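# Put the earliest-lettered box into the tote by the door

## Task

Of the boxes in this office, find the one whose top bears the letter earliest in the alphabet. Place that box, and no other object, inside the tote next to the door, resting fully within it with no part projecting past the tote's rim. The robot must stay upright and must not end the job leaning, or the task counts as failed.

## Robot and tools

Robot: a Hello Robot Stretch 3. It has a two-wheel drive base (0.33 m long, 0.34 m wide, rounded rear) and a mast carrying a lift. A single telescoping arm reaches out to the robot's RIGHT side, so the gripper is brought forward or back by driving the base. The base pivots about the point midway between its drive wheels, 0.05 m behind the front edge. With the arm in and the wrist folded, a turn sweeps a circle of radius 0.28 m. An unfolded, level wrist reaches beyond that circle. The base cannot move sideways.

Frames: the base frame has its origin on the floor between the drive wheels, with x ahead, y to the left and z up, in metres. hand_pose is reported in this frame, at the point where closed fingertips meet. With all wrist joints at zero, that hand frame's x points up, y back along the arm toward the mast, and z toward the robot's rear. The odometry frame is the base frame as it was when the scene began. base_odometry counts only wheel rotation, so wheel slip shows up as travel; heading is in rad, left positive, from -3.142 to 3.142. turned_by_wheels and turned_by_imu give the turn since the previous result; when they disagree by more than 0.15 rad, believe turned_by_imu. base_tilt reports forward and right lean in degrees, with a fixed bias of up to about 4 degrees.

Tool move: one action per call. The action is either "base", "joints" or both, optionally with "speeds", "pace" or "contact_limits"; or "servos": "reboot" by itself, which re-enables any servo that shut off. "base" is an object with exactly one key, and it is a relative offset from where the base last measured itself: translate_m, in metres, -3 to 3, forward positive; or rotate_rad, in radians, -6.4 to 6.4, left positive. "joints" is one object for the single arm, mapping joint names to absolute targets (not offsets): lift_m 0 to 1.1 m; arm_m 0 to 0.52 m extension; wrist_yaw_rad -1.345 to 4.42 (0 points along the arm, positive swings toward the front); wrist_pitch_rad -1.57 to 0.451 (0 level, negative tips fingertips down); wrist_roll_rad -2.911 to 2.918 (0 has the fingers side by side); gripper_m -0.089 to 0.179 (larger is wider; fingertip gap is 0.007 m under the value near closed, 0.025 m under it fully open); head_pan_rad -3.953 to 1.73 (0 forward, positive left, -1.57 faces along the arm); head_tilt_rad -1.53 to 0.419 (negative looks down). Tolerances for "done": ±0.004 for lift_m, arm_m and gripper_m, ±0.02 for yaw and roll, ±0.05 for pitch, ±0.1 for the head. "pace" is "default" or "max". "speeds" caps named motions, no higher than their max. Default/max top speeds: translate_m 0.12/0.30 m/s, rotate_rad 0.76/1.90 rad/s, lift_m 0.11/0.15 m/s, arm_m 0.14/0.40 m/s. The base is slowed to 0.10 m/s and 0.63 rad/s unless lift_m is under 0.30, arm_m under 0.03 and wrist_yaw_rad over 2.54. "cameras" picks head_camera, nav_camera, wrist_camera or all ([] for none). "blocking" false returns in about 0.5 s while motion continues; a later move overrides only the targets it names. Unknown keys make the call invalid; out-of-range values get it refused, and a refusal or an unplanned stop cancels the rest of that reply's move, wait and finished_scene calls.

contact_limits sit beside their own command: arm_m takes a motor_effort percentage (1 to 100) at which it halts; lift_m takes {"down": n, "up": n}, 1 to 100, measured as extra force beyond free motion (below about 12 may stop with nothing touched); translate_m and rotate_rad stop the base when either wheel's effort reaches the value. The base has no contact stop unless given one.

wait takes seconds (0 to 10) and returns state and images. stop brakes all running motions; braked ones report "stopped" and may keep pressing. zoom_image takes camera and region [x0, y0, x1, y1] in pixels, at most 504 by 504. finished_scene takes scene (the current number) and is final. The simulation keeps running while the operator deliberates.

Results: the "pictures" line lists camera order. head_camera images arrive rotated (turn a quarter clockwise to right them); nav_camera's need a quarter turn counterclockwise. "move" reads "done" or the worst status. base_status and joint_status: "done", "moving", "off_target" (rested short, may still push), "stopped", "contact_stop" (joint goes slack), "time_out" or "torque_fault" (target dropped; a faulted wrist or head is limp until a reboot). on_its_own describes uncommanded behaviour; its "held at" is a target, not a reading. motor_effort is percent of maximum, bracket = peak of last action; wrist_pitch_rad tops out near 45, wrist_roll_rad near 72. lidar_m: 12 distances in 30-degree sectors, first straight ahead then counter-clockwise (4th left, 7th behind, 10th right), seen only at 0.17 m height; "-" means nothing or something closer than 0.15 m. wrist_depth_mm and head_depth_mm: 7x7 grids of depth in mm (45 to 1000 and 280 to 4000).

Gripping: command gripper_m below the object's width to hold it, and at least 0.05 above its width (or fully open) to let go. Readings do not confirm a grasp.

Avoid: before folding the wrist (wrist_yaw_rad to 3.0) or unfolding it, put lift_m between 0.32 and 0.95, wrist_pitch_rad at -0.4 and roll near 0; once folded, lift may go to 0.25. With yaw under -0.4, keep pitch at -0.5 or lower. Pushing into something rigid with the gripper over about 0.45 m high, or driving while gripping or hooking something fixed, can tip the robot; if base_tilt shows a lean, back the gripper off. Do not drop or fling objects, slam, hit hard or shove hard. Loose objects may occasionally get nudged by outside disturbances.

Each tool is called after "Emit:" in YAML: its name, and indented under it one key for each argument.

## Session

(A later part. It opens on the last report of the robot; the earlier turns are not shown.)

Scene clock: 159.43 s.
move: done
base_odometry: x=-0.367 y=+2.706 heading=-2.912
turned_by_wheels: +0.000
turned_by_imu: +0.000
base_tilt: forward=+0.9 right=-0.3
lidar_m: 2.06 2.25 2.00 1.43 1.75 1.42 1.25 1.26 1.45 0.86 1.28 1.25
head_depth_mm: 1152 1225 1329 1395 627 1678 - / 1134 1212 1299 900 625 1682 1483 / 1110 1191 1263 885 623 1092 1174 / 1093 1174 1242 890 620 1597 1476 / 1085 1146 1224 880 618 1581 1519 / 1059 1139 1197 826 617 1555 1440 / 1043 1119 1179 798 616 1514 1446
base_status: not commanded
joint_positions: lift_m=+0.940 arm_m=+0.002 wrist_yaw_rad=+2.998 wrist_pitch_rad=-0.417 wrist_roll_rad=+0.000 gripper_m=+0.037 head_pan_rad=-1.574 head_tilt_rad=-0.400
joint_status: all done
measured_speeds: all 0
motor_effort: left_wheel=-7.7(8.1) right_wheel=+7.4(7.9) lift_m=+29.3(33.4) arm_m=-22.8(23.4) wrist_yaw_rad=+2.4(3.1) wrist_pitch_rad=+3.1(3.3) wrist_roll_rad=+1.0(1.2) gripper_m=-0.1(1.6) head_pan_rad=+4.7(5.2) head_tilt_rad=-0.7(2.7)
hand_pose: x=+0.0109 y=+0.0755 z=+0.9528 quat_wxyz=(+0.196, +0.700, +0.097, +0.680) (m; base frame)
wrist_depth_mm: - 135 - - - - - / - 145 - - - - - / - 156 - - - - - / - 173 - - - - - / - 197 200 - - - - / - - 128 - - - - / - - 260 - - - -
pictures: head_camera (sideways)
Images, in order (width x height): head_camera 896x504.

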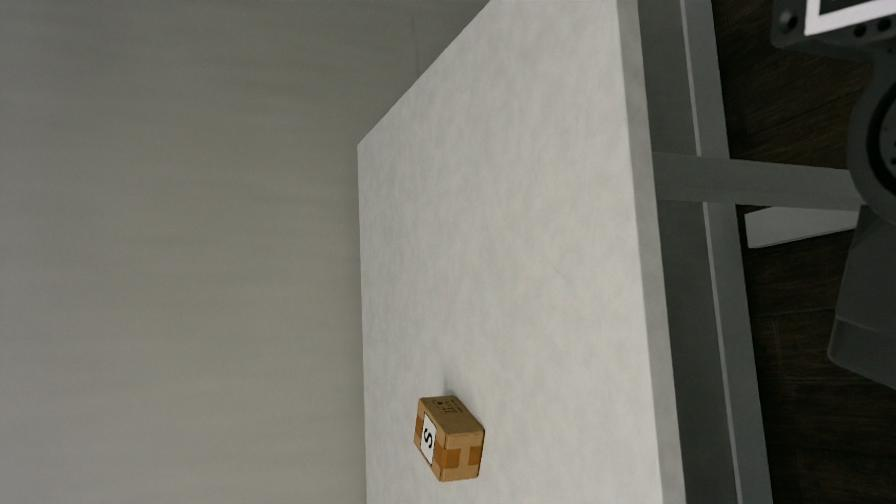

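Emit:
move:
  base: {"rotate_rad": 0.035}
  pace: "max"
  cameras: []

Emit:
move:
  base: {"translate_m": 0.746}
  joints: {"wrist_yaw_rad": 0.5, "gripper_m": 0.13}
  pace: "max"
  cameras: []

Emit:
move:
  base: {"rotate_rad": 0.101}
  pace: "max"
  cameras: ["head_camera"]

Emit:
zoom_image:
  camera: "head_camera"
  region: [380, 150, 540, 354]

Emit:
move:
  joints: {"wrist_pitch_rad": -0.9, "lift_m": 1.06}
  pace: "max"
  cameras: ["wrist_camera"]

Scene clock: 185.63 s.
move: done
base_odometry: x=-0.367 y=+2.706 heading=-2.877
turned_by_wheels: +0.034
turned_by_imu: +0.035
base_tilt: forward=+1.0 right=-0.2
lidar_m: 2.07 2.24 1.46 1.42 1.76 1.40 1.25 1.26 1.43 0.86 1.28 1.25
head_depth_mm: 1124 1217 1313 904 629 1680 - / 1109 1195 1287 897 628 1638 1479 / 1102 1179 1249 888 624 1130 1164 / 1094 1168 1236 885 624 1608 1475 / 1076 1144 1216 882 619 1602 1516 / 1066 1134 1200 796 617 1558 1428 / 1053 1117 1188 866 614 1531 1440
base_status: done
joint_positions: lift_m=+0.940 arm_m=+0.002 wrist_yaw_rad=+2.998 wrist_pitch_rad=-0.417 wrist_roll_rad=+0.000 gripper_m=+0.037 head_pan_rad=-1.570 head_tilt_rad=-0.400
joint_status: not commanded
measured_speeds: all 0
motor_effort: left_wheel=-11.3(13.8) right_wheel=+10.9(12.8) lift_m=+26.0(26.7) arm_m=-22.2(22.8) wrist_yaw_rad=+2.7(2.9) wrist_pitch_rad=+2.9(3.2) wrist_roll_rad=+0.8(1.0) gripper_m=-1.0(1.1) head_pan_rad=+1.8(4.5) head_tilt_rad=-0.2(1.5)
hand_pose: x=+0.0109 y=+0.0755 z=+0.9528 quat_wxyz=(+0.196, +0.700, +0.097, +0.680) (m; base frame)
wrist_depth_mm: - 135 - - - - - / - 145 - - - - - / - 155 - - - - - / - 173 - - - - - / - 196 200 - - - - / - - 127 - - - - / - - 258 - - - -
pictures: none
No camera images: "cameras" was empty.

Scene clock: 194.03 s.
move: done
base_odometry: x=-1.087 y=+2.512 heading=-2.878
turned_by_wheels: +0.000
turned_by_imu: -0.001
base_tilt: forward=+1.0 right=-0.2
lidar_m: 1.33 1.78 1.65 1.45 1.45 1.75 1.97 1.22 1.19 1.12 0.71 1.35
head_depth_mm: 996 1069 1157 906 630 485 - / 982 1054 1137 896 628 483 1417 / 971 1037 1116 891 625 483 426 / 956 1027 1104 887 621 497 - / 944 1010 1082 885 621 495 - / 937 997 1072 878 620 479 424 / 925 986 1061 876 618 476 379
base_status: done
joint_positions: lift_m=+0.940 arm_m=+0.002 wrist_yaw_rad=+0.484 wrist_pitch_rad=-0.395 wrist_roll_rad=-0.011 gripper_m=+0.130 head_pan_rad=-1.570 head_tilt_rad=-0.400
joint_status: all done
measured_speeds: all 0
on_its_own: wrist_yaw_rad is at rest, and its effort (+14.5) is outside its rest range (-9 to +9)
motor_effort: left_wheel=+6.0(12.4) right_wheel=+14.6(18.1) lift_m=+18.3(26.1) arm_m=-6.0(22.4) wrist_yaw_rad=+14.5(37.4) wrist_pitch_rad=-1.0(3.8) wrist_roll_rad=+4.6(5.6) gripper_m=-2.7(92.4) head_pan_rad=+3.1(4.8) head_tilt_rad=+0.7(1.5)
hand_pose: x=+0.0843 y=-0.3479 z=+0.9579 quat_wxyz=(+0.710, +0.301, -0.635, +0.033) (m; base frame)
wrist_depth_mm: - - - - - - - / - - - - 375 - - / 332 332 340 344 346 350 358 / 246 245 250 251 254 256 261 / 202 195 189 198 200 203 204 / - 124 169 164 165 123 166 / - - - 163 148 137 133
pictures: none
No camera images: "cameras" was empty.

Scene clock: 194.97 s.
move: done
base_odometry: x=-1.087 y=+2.512 heading=-2.777
turned_by_wheels: +0.100
turned_by_imu: +0.056
base_tilt: forward=+1.0 right=-0.1
lidar_m: 1.33 1.80 1.66 1.45 1.75 2.16 1.97 1.19 1.22 1.12 0.72 1.40
head_depth_mm: 977 1047 1125 900 631 483 - / 968 1035 1115 895 626 483 427 / 962 1023 1104 890 623 480 425 / 951 1020 1095 884 619 495 - / 949 1009 1084 880 619 495 - / 938 1001 1071 876 618 477 422 / 934 995 1064 875 614 475 378
base_status: done
joint_positions: lift_m=+0.940 arm_m=+0.002 wrist_yaw_rad=+0.484 wrist_pitch_rad=-0.394 wrist_roll_rad=-0.010 gripper_m=+0.130 head_pan_rad=-1.570 head_tilt_rad=-0.400
joint_status: not commanded
measured_speeds: all 0
on_its_own: wrist_yaw_rad is at rest, and its effort (+14.7) is outside its rest range (-9 to +9)
motor_effort: left_wheel=-8.4(19.3) right_wheel=+16.3(22.9) lift_m=+20.3(20.3) arm_m=-0.5(5.9) wrist_yaw_rad=+14.7(17.3) wrist_pitch_rad=-1.4(1.6) wrist_roll_rad=+4.1(4.5) gripper_m=-3.0(3.8) head_pan_rad=+3.5(3.6) head_tilt_rad=+1.0(1.9)
hand_pose: x=+0.0842 y=-0.3481 z=+0.9582 quat_wxyz=(+0.710, +0.300, -0.636, +0.033) (m; base frame)
wrist_depth_mm: - - - - - - - / - - - - 378 - - / 332 336 339 344 343 351 357 / 247 246 247 251 254 256 259 / 218 204 195 199 201 200 203 / - 125 169 164 165 122 166 / - - - 166 145 134 137
pictures: head_camera (sideways)
Images, in order (width x height): head_camera 896x504.

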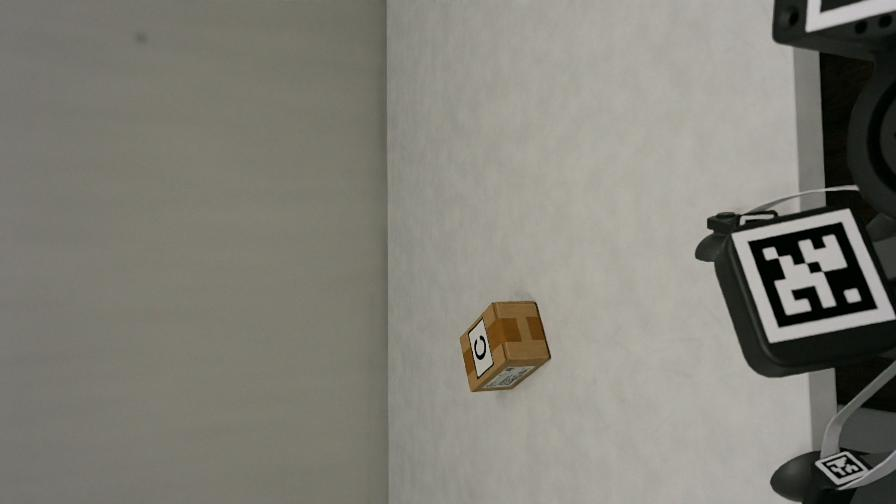

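Scaled by 2.471 from the camera's 896x504 image, which has a finer 1280x720 frame.

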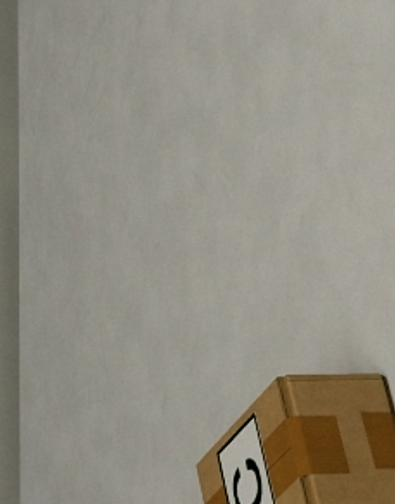

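Scene clock: 196.57 s.
move: done
base_odometry: x=-1.087 y=+2.512 heading=-2.777
turned_by_wheels: +0.000
turned_by_imu: +0.001
base_tilt: forward=+0.9 right=-0.1
lidar_m: 1.34 1.80 1.66 1.44 1.75 2.15 1.97 1.18 1.21 1.12 0.72 1.40
head_depth_mm: 971 1046 1124 - - - - / 966 1032 1114 - - - - / 960 1028 1105 - - - - / 956 1015 1097 889 678 - - / 952 1018 1082 880 649 - 423 / 941 1001 1082 879 644 462 423 / 930 993 1064 872 615 476 422
base_status: not commanded
joint_positions: lift_m=+1.060 arm_m=+0.002 wrist_yaw_rad=+0.503 wrist_pitch_rad=-0.907 wrist_roll_rad=-0.005 gripper_m=+0.130 head_pan_rad=-1.570 head_tilt_rad=-0.400
joint_status: all done
measured_speeds: all 0
motor_effort: left_wheel=-2.8(8.6) right_wheel=+6.4(16.5) lift_m=+30.0(31.3) arm_m=+10.3(10.3) wrist_yaw_rad=-2.1(14.8) wrist_pitch_rad=+1.0(37.9) wrist_roll_rad=+2.3(30.1) gripper_m=-0.3(4.1) head_pan_rad=+3.3(4.0) head_tilt_rad=+0.5(2.1)
hand_pose: x=+0.0454 y=-0.2684 z=+0.9820 quat_wxyz=(+0.694, +0.459, -0.536, -0.141) (m; base frame)
wrist_depth_mm: 313 309 312 312 309 309 310 / 285 276 275 274 277 274 276 / - - 254 246 247 245 248 / - - - 237 229 224 224 / - - - - - 206 206 / - 123 - - - 124 212 / - - - - - - -
pictures: wrist_camera
Images, in order (width x height): wrist_camera 644x364.

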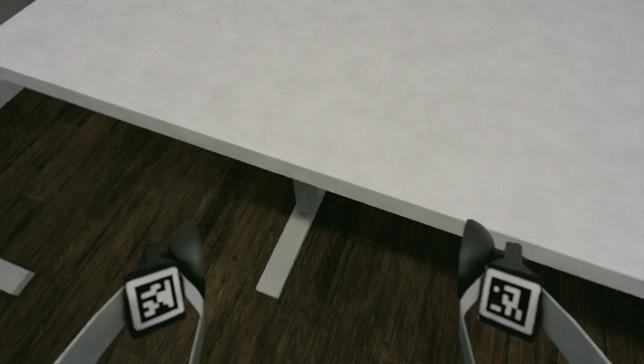

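Emit:
move:
  base: {"translate_m": 0.067}
  joints: {"wrist_yaw_rad": 0.56}
  pace: "max"
  cameras: []

Emit:
move:
  joints: {"arm_m": 0.409}
  pace: "max"
  cameras: ["wrist_camera", "head_camera"]

Scene clock: 212.63 s.
move: done
base_odometry: x=-1.150 y=+2.488 heading=-2.777
turned_by_wheels: +0.000
turned_by_imu: +0.001
base_tilt: forward=+0.9 right=+0.0
lidar_m: 1.27 1.74 1.63 1.46 1.47 2.23 2.03 1.23 1.22 1.11 0.69 1.40
head_depth_mm: 964 1034 1115 - - - - / 959 1029 1101 - - - - / 950 1018 1098 - - - - / 943 1016 1084 888 651 - - / 934 997 1072 877 659 - 412 / 931 992 1058 875 643 461 410 / 925 981 1061 871 613 478 409
base_status: done
joint_positions: lift_m=+1.060 arm_m=+0.002 wrist_yaw_rad=+0.557 wrist_pitch_rad=-0.907 wrist_roll_rad=-0.004 gripper_m=+0.130 head_pan_rad=-1.570 head_tilt_rad=-0.400
joint_status: all done
measured_speeds: all 0
motor_effort: left_wheel=+3.7(8.3) right_wheel=+7.3(12.8) lift_m=+29.9(30.5) arm_m=+23.0(24.5) wrist_yaw_rad=+3.3(6.6) wrist_pitch_rad=+1.1(1.5) wrist_roll_rad=+2.2(2.4) gripper_m=+0.4(1.0) head_pan_rad=+1.7(3.6) head_tilt_rad=+0.6(2.1)
hand_pose: x=+0.0518 y=-0.2647 z=+0.9820 quat_wxyz=(+0.698, +0.473, -0.524, -0.123) (m; base frame)
wrist_depth_mm: - 309 310 309 310 311 309 / 299 274 275 276 276 275 273 / - - 252 248 248 246 248 / - - - 233 225 225 223 / - - - - 229 205 206 / - 124 - - - 124 193 / - - - - - - -
pictures: none
No camera images: "cameras" was empty.

Scene clock: 214.93 s.
move: done
base_odometry: x=-1.150 y=+2.488 heading=-2.777
turned_by_wheels: +0.000
turned_by_imu: +0.000
base_tilt: forward=+0.9 right=-0.2
lidar_m: 1.28 1.73 1.63 1.46 1.47 2.22 2.04 1.23 1.22 1.11 0.69 1.39
head_depth_mm: 963 452 1115 901 628 484 427 / 957 456 481 896 627 483 426 / 948 989 485 712 622 479 425 / 942 1010 1057 674 622 478 423 / 936 999 1075 882 618 478 423 / 929 986 1065 875 617 477 410 / 924 990 1053 871 614 475 410
base_status: not commanded
joint_positions: lift_m=+1.060 arm_m=+0.409 wrist_yaw_rad=+0.557 wrist_pitch_rad=-0.909 wrist_roll_rad=-0.004 gripper_m=+0.130 head_pan_rad=-1.570 head_tilt_rad=-0.400
joint_status: all done
measured_speeds: all 0
motor_effort: left_wheel=+3.6(3.9) right_wheel=+7.2(7.8) lift_m=+28.5(30.1) arm_m=+22.5(26.8) wrist_yaw_rad=+2.6(3.5) wrist_pitch_rad=+1.2(1.8) wrist_roll_rad=+2.0(2.4) gripper_m=-0.2(1.6) head_pan_rad=+2.0(3.7) head_tilt_rad=+1.3(2.6)
hand_pose: x=+0.0517 y=-0.6716 z=+0.9817 quat_wxyz=(+0.697, +0.473, -0.524, -0.123) (m; base frame)
wrist_depth_mm: 308 305 307 306 305 306 304 / 273 276 274 270 272 271 271 / 244 246 247 247 244 245 244 / 224 226 223 223 222 222 222 / 206 206 154 155 205 204 203 / 192 124 141 141 189 124 188 / - 127 131 133 175 170 172
pictures: head_camera (sideways), wrist_camera
Images, in order (width x height): head_camera 896x504, wrist_camera 644x364.

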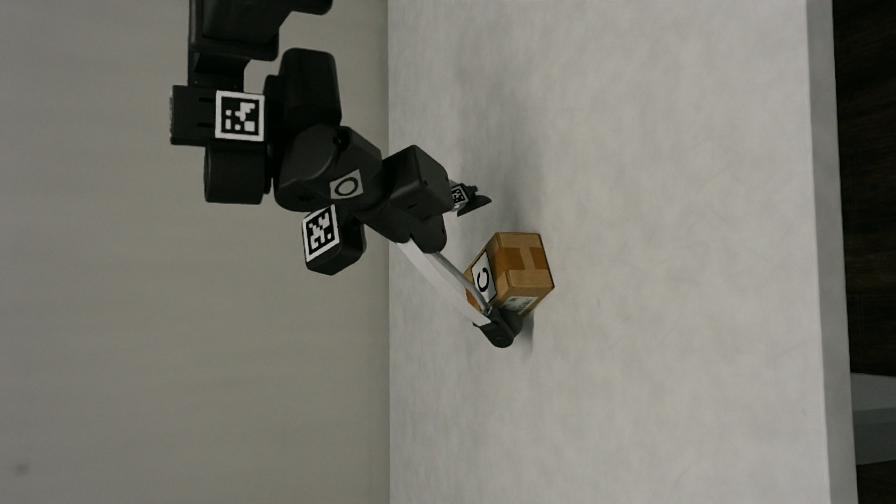

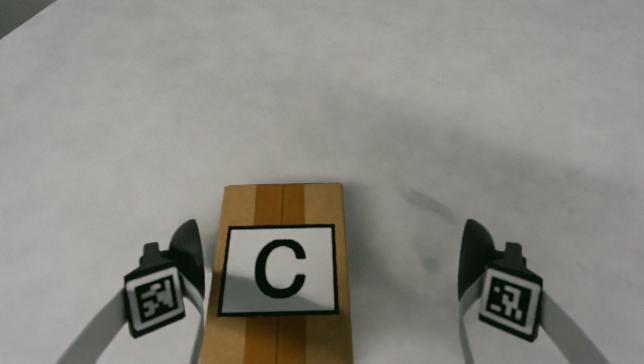

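Emit:
move:
  base: {"translate_m": 0.02}
  joints: {"arm_m": 0.396}
  cameras: []

Emit:
move:
  joints: {"lift_m": 1.043}
  cameras: ["wrist_camera"]

Emit:
move:
  joints: {"gripper_m": 0.02}
  cameras: ["wrist_camera"]

Emit:
move:
  joints: {"lift_m": 1.09}
  pace: "max"
  cameras: ["wrist_camera"]

Emit:
move:
  joints: {"arm_m": 0.0}
  cameras: ["wrist_camera"]

Scene clock: 248.00 s.
move: done
base_odometry: x=-1.169 y=+2.481 heading=-2.777
turned_by_wheels: +0.000
turned_by_imu: +0.001
base_tilt: forward=+1.1 right=+0.0
lidar_m: 1.25 1.72 1.63 1.47 1.47 1.82 2.05 1.25 1.21 1.11 0.68 1.39
head_depth_mm: 961 453 1102 899 627 483 427 / 956 445 466 894 624 481 425 / 947 987 470 541 623 481 424 / 937 1005 1055 652 621 478 424 / 931 998 1071 883 617 476 411 / 929 993 1062 878 616 475 411 / 918 988 1059 868 613 475 409
base_status: done
joint_positions: lift_m=+1.060 arm_m=+0.396 wrist_yaw_rad=+0.557 wrist_pitch_rad=-0.909 wrist_roll_rad=-0.004 gripper_m=+0.130 head_pan_rad=-1.570 head_tilt_rad=-0.400
joint_status: all done
measured_speeds: all 0
motor_effort: left_wheel=+6.8(9.5) right_wheel=+4.7(10.8) lift_m=+24.5(25.7) arm_m=-21.0(25.6) wrist_yaw_rad=+2.5(3.2) wrist_pitch_rad=+1.1(1.8) wrist_roll_rad=+2.0(2.3) gripper_m=-0.3(1.1) head_pan_rad=+2.5(3.6) head_tilt_rad=+1.7(3.0)
hand_pose: x=+0.0517 y=-0.6586 z=+0.9817 quat_wxyz=(+0.697, +0.473, -0.524, -0.123) (m; base frame)
wrist_depth_mm: 310 308 304 305 305 304 305 / 272 273 274 273 270 271 271 / 245 246 244 244 244 244 245 / 224 223 223 222 222 222 223 / 206 205 202 152 201 204 204 / 193 125 185 140 183 123 188 / - 128 173 130 173 170 172
pictures: none
No camera images: "cameras" was empty.

Scene clock: 248.87 s.
move: done
base_odometry: x=-1.169 y=+2.481 heading=-2.777
turned_by_wheels: +0.000
turned_by_imu: +0.000
base_tilt: forward=+0.9 right=-0.1
lidar_m: 1.25 1.72 1.63 1.47 1.47 1.82 2.06 1.25 1.21 1.11 0.68 1.39
head_depth_mm: 967 1012 476 897 626 483 428 / 953 994 470 893 624 482 426 / 956 1006 471 521 623 480 425 / 940 1006 1046 643 620 479 423 / 935 995 1078 878 617 478 411 / 928 989 1060 877 616 476 411 / 921 982 1053 868 613 476 410
base_status: not commanded
joint_positions: lift_m=+1.043 arm_m=+0.396 wrist_yaw_rad=+0.557 wrist_pitch_rad=-0.909 wrist_roll_rad=-0.004 gripper_m=+0.130 head_pan_rad=-1.570 head_tilt_rad=-0.400
joint_status: all done
measured_speeds: all 0
motor_effort: left_wheel=+6.7(6.9) right_wheel=+4.8(4.9) lift_m=+21.0(24.1) arm_m=-16.5(20.9) wrist_yaw_rad=+2.7(3.4) wrist_pitch_rad=+1.4(1.8) wrist_roll_rad=+2.1(2.2) gripper_m=+0.4(0.8) head_pan_rad=+2.9(4.7) head_tilt_rad=+3.1(3.1)
hand_pose: x=+0.0517 y=-0.6586 z=+0.9647 quat_wxyz=(+0.697, +0.473, -0.524, -0.123) (m; base frame)
wrist_depth_mm: 281 281 281 279 278 277 278 / 249 248 248 249 248 248 246 / 225 223 225 224 225 223 222 / 205 205 203 147 200 202 203 / 188 188 184 134 180 187 185 / 173 124 167 124 128 124 171 / - 120 156 115 117 155 157
pictures: wrist_camera
Images, in order (width x height): wrist_camera 644x364.

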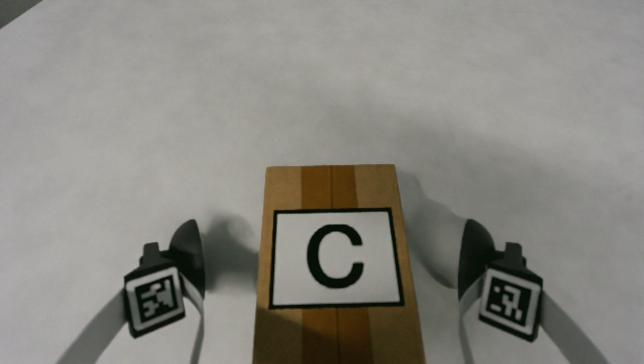

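Scene clock: 250.50 s.
move: done
base_odometry: x=-1.169 y=+2.481 heading=-2.777
turned_by_wheels: +0.000
turned_by_imu: +0.000
base_tilt: forward=+1.2 right=-0.1
lidar_m: 1.25 1.72 1.63 1.46 1.47 1.82 2.06 1.25 1.22 1.11 0.68 1.39
head_depth_mm: 964 1008 476 898 628 484 428 / 954 994 469 892 627 480 426 / 952 1004 473 524 623 480 425 / 942 1004 1052 644 621 479 424 / 929 999 1076 876 620 478 411 / 929 989 1065 873 618 477 411 / 918 987 1055 870 614 476 410
base_status: not commanded
joint_positions: lift_m=+1.043 arm_m=+0.396 wrist_yaw_rad=+0.561 wrist_pitch_rad=-0.902 wrist_roll_rad=-0.002 gripper_m=+0.021 head_pan_rad=-1.570 head_tilt_rad=-0.400
joint_status: all done
measured_speeds: all 0
motor_effort: left_wheel=+6.7(6.8) right_wheel=+3.9(4.7) lift_m=+20.5(20.9) arm_m=-7.4(16.2) wrist_yaw_rad=+0.1(3.2) wrist_pitch_rad=+0.1(1.7) wrist_roll_rad=+1.7(2.2) gripper_m=-26.2(98.1) head_pan_rad=+2.9(3.5) head_tilt_rad=+2.8(3.0)
hand_pose: x=+0.0529 y=-0.6597 z=+0.9658 quat_wxyz=(+0.698, +0.472, -0.525, -0.120) (m; base frame)
wrist_depth_mm: 285 286 283 285 284 284 281 / 256 254 253 252 254 251 250 / 229 228 225 227 227 225 225 / 207 206 206 149 201 205 204 / 190 189 157 136 146 187 188 / 175 175 125 125 126 174 170 / 162 158 157 116 120 159 161
pictures: wrist_camera
Images, in order (width x height): wrist_camera 644x364.

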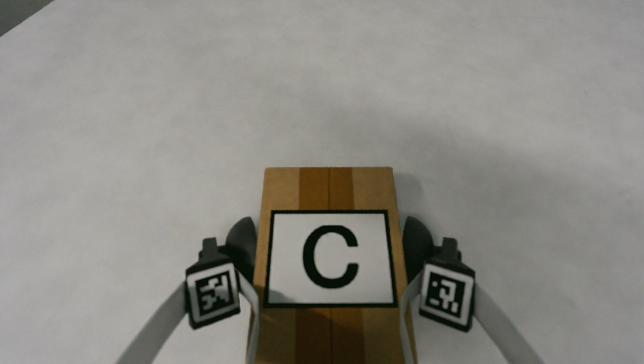

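Scene clock: 251.57 s.
move: done
base_odometry: x=-1.169 y=+2.481 heading=-2.777
turned_by_wheels: +0.000
turned_by_imu: +0.000
base_tilt: forward=+1.0 right=+0.0
lidar_m: 1.25 1.72 1.63 1.47 1.47 1.82 2.06 1.25 1.21 1.11 0.68 1.39
head_depth_mm: 961 416 1115 899 628 483 428 / 944 439 1095 893 627 481 426 / 946 459 474 789 622 480 425 / 938 1002 1045 633 620 478 423 / 932 992 1077 878 618 478 411 / 929 990 1059 872 616 476 411 / 918 984 1051 868 614 475 410
base_status: not commanded
joint_positions: lift_m=+1.090 arm_m=+0.396 wrist_yaw_rad=+0.561 wrist_pitch_rad=-0.913 wrist_roll_rad=-0.002 gripper_m=+0.024 head_pan_rad=-1.570 head_tilt_rad=-0.400
joint_status: all done
measured_speeds: all 0
motor_effort: left_wheel=+6.4(6.7) right_wheel=+4.4(4.5) lift_m=+30.3(33.0) arm_m=-1.5(7.7) wrist_yaw_rad=-0.1(0.6) wrist_pitch_rad=+2.0(2.3) wrist_roll_rad=+1.3(1.5) gripper_m=-12.5(25.9) head_pan_rad=+2.3(3.8) head_tilt_rad=+1.7(3.3)
hand_pose: x=+0.0516 y=-0.6577 z=+1.0113 quat_wxyz=(+0.697, +0.475, -0.523, -0.124) (m; base frame)
wrist_depth_mm: - 350 351 346 349 346 347 / 315 314 314 309 311 311 308 / 284 282 282 278 279 278 279 / 257 256 257 147 254 255 254 / 236 236 236 135 147 235 233 / 219 218 126 125 127 215 215 / 203 114 197 117 120 198 200
pictures: wrist_camera
Images, in order (width x height): wrist_camera 644x364.

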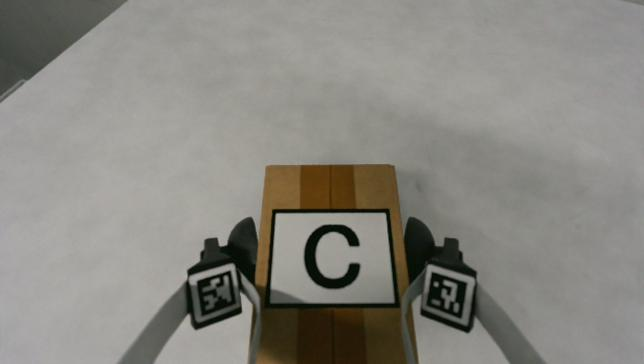

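Scene clock: 255.67 s.
move: done
base_odometry: x=-1.169 y=+2.481 heading=-2.777
turned_by_wheels: +0.000
turned_by_imu: +0.001
base_tilt: forward=+0.8 right=+0.0
lidar_m: 1.25 1.72 1.63 1.46 1.47 1.83 2.06 1.25 1.21 1.11 0.68 1.39
head_depth_mm: 963 1009 - - - - - / 956 1001 - - - - - / 948 1003 - 791 - - - / 940 1004 1079 945 - - - / 932 996 1070 936 - 335 - / 929 996 1067 877 590 477 298 / 923 983 1051 873 613 475 399
base_status: not commanded
joint_positions: lift_m=+1.090 arm_m=+0.002 wrist_yaw_rad=+0.561 wrist_pitch_rad=-0.913 wrist_roll_rad=-0.002 gripper_m=+0.024 head_pan_rad=-1.570 head_tilt_rad=-0.400
joint_status: all done
joint sent to its limit — arm_m, lower limit.
measured_speeds: all 0
motor_effort: left_wheel=+6.5(6.6) right_wheel=+4.1(4.7) lift_m=+27.6(30.2) arm_m=-23.6(25.6) wrist_yaw_rad=+0.4(0.7) wrist_pitch_rad=+2.0(2.5) wrist_roll_rad=+1.4(1.8) gripper_m=-12.8(13.7) head_pan_rad=+2.3(3.7) head_tilt_rad=+2.8(4.0)
hand_pose: x=+0.0516 y=-0.2634 z=+1.0112 quat_wxyz=(+0.697, +0.475, -0.523, -0.124) (m; base frame)
wrist_depth_mm: - - 356 351 353 349 350 / - 316 311 317 313 313 313 / - 299 283 282 285 281 279 / - - 288 147 257 256 256 / - - 158 135 146 235 235 / - - 125 125 126 222 218 / - 114 123 117 118 - -
pictures: wrist_camera
Images, in order (width x height): wrist_camera 644x364.

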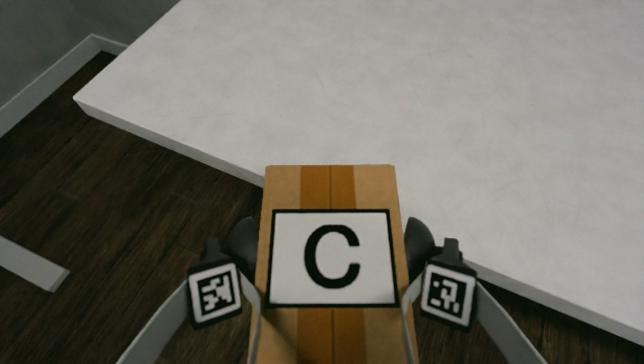

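Emit:
move:
  base: {"rotate_rad": 0.8}
  pace: "max"
  cameras: []

Emit:
move:
  base: {"rotate_rad": 0.45}
  joints: {"wrist_pitch_rad": -0.4, "lift_m": 0.92}
  pace: "max"
  cameras: []

Emit:
move:
  base: {"rotate_rad": 0.5}
  joints: {"wrist_yaw_rad": 2.62}
  pace: "max"
  cameras: []

Emit:
move:
  base: {"rotate_rad": 0.839}
  joints: {"lift_m": 0.28, "head_pan_rad": 0.0, "head_tilt_rad": -0.3}
  pace: "max"
  cameras: ["nav_camera"]

Emit:
move:
  base: {"translate_m": 2.1}
  pace: "max"
  cameras: []

Emit:
move:
  base: {"rotate_rad": -1.009}
  pace: "max"
  cameras: ["head_camera", "nav_camera"]

Scene clock: 266.70 s.
move: done
base_odometry: x=-1.169 y=+2.481 heading=-1.977
turned_by_wheels: +0.799
turned_by_imu: +0.797
base_tilt: forward=+0.9 right=-0.2
lidar_m: 1.67 1.62 1.46 1.81 2.08 2.05 1.25 1.13 0.68 1.20 1.73 1.25
head_depth_mm: 1013 1057 - - - - - / 1086 1118 - - - - - / 1170 1230 - 1449 - - - / 1251 1332 1436 1529 - - - / 1360 1457 1574 1716 - 335 - / 1480 1610 1748 1926 2091 1754 298 / 1628 1751 1878 1994 2096 1741 1464
base_status: done
joint_positions: lift_m=+1.090 arm_m=+0.002 wrist_yaw_rad=+0.561 wrist_pitch_rad=-0.913 wrist_roll_rad=-0.002 gripper_m=+0.024 head_pan_rad=-1.570 head_tilt_rad=-0.400
joint_status: not commanded
measured_speeds: all 0
motor_effort: left_wheel=-9.9(15.1) right_wheel=+11.0(15.4) lift_m=+24.4(26.0) arm_m=-22.1(23.5) wrist_yaw_rad=+0.1(0.5) wrist_pitch_rad=+2.2(2.4) wrist_roll_rad=+1.3(1.7) gripper_m=-12.0(13.5) head_pan_rad=+2.2(3.5) head_tilt_rad=+2.7(4.2)
hand_pose: x=+0.0516 y=-0.2634 z=+1.0112 quat_wxyz=(+0.697, +0.475, -0.523, -0.124) (m; base frame)
wrist_depth_mm: - - - - - - - / - - - - - - 308 / - - - - - 282 280 / - - - 147 - 262 256 / - - 158 135 148 256 236 / - - 125 125 126 242 220 / - 114 120 117 118 - 208
pictures: none
No camera images: "cameras" was empty.

Scene clock: 268.63 s.
move: done
base_odometry: x=-1.169 y=+2.481 heading=-1.528
turned_by_wheels: +0.449
turned_by_imu: +0.449
base_tilt: forward=+0.9 right=+0.0
lidar_m: 1.62 1.46 1.80 2.12 2.08 1.25 1.14 0.68 1.17 1.65 1.25 1.67
head_depth_mm: 1484 1519 1594 1650 1712 1728 1489 / 1676 1759 1845 1928 2033 1772 1447 / 1658 1779 1917 2108 2192 1762 1436 / 1598 1709 1843 1989 2116 1772 1478 / 1540 1639 1749 1893 2038 1770 - / 1476 1562 1694 1754 1941 1765 385 / 1419 1518 1573 1048 1819 1639 396
base_status: done
joint_positions: lift_m=+0.920 arm_m=+0.002 wrist_yaw_rad=+0.561 wrist_pitch_rad=-0.428 wrist_roll_rad=-0.002 gripper_m=+0.024 head_pan_rad=-1.570 head_tilt_rad=-0.400
joint_status: all done
measured_speeds: all 0
motor_effort: left_wheel=-10.0(14.3) right_wheel=+11.1(15.4) lift_m=+22.6(23.7) arm_m=-23.6(23.6) wrist_yaw_rad=+0.2(0.6) wrist_pitch_rad=+4.8(7.0) wrist_roll_rad=+1.2(1.8) gripper_m=-13.0(14.0) head_pan_rad=+2.7(3.5) head_tilt_rad=+2.7(4.5)
hand_pose: x=+0.0972 y=-0.3358 z=+0.9305 quat_wxyz=(+0.706, +0.335, -0.621, +0.047) (m; base frame)
wrist_depth_mm: - - - - - - - / - - - - - - - / - - - - - - - / - - - 149 - - - / - - 158 136 148 - - / - - 124 126 127 - - / - 114 123 117 119 - -
pictures: none
No camera images: "cameras" was empty.

Scene clock: 270.37 s.
move: done
base_odometry: x=-1.169 y=+2.481 heading=-1.028
turned_by_wheels: +0.499
turned_by_imu: +0.499
base_tilt: forward=+1.0 right=-0.2
lidar_m: 1.46 1.80 2.13 2.06 1.56 1.15 0.68 1.16 1.60 1.25 1.67 1.62
head_depth_mm: 1428 1537 1631 1712 1920 1765 1488 / 1445 1536 1618 1075 1928 1788 1453 / 1461 1537 1606 1142 1920 1646 1442 / 1463 1571 1635 1142 1959 1772 1518 / 1483 1578 1619 1088 1995 1761 1429 / 1491 1577 1666 1124 2035 1781 1432 / 1503 1599 1686 1119 2048 1761 1426
base_status: done
joint_positions: lift_m=+0.920 arm_m=+0.002 wrist_yaw_rad=+2.617 wrist_pitch_rad=-0.427 wrist_roll_rad=-0.002 gripper_m=+0.024 head_pan_rad=-1.570 head_tilt_rad=-0.400
joint_status: all done
measured_speeds: all 0
motor_effort: left_wheel=-10.5(15.1) right_wheel=+10.1(14.9) lift_m=+26.4(26.4) arm_m=-21.8(23.7) wrist_yaw_rad=+3.8(8.6) wrist_pitch_rad=+4.9(5.0) wrist_roll_rad=+1.3(1.7) gripper_m=-13.0(13.6) head_pan_rad=+2.4(3.5) head_tilt_rad=+2.8(3.6)
hand_pose: x=+0.0906 y=+0.0465 z=+0.9308 quat_wxyz=(+0.324, +0.705, -0.034, +0.629) (m; base frame)
wrist_depth_mm: - - - - - - - / - - - - - - - / - - - - - - - / - - - 149 - - - / - - 158 136 148 - - / - - 124 126 126 - - / 197 114 123 116 118 - -
pictures: none
No camera images: "cameras" was empty.

Scene clock: 275.43 s.
move: done
base_odometry: x=-1.169 y=+2.481 heading=-0.190
turned_by_wheels: +0.838
turned_by_imu: +0.835
base_tilt: forward=+1.0 right=-0.1
lidar_m: 1.80 2.06 1.25 1.25 1.11 0.68 1.34 1.25 1.71 1.64 1.63 1.46
head_depth_mm: 2746 1638 1712 1829 1935 1905 1580 / 2663 2839 3029 3328 2611 1977 1593 / 2464 2604 2758 2976 2690 1992 1587 / 2280 2392 2596 2684 2692 1990 1572 / 2109 2216 2363 2512 2562 1986 1554 / 2009 2094 2197 2337 2440 1973 1567 / 1878 1955 2054 2153 2267 1959 1567
base_status: done
joint_positions: lift_m=+0.280 arm_m=+0.002 wrist_yaw_rad=+2.617 wrist_pitch_rad=-0.426 wrist_roll_rad=-0.002 gripper_m=+0.024 head_pan_rad=+0.001 head_tilt_rad=-0.299
joint_status: all done
measured_speeds: all 0
motor_effort: left_wheel=-10.2(15.2) right_wheel=+10.7(14.6) lift_m=+22.1(25.4) arm_m=-21.9(23.6) wrist_yaw_rad=+3.4(4.1) wrist_pitch_rad=+4.6(5.1) wrist_roll_rad=+1.4(1.7) gripper_m=-12.9(14.1) head_pan_rad=-3.9(5.1) head_tilt_rad=+1.3(7.6)
hand_pose: x=+0.0907 y=+0.0465 z=+0.2908 quat_wxyz=(+0.324, +0.705, -0.034, +0.629) (m; base frame)
wrist_depth_mm: - - - - - - - / - - - - - - - / - - - - - - - / 755 757 766 149 762 779 764 / 606 608 158 136 148 605 611 / 505 510 123 126 127 492 525 / 201 114 123 116 120 421 434
pictures: nav_camera (sideways)
Images, in order (width x height): nav_camera 672x504.

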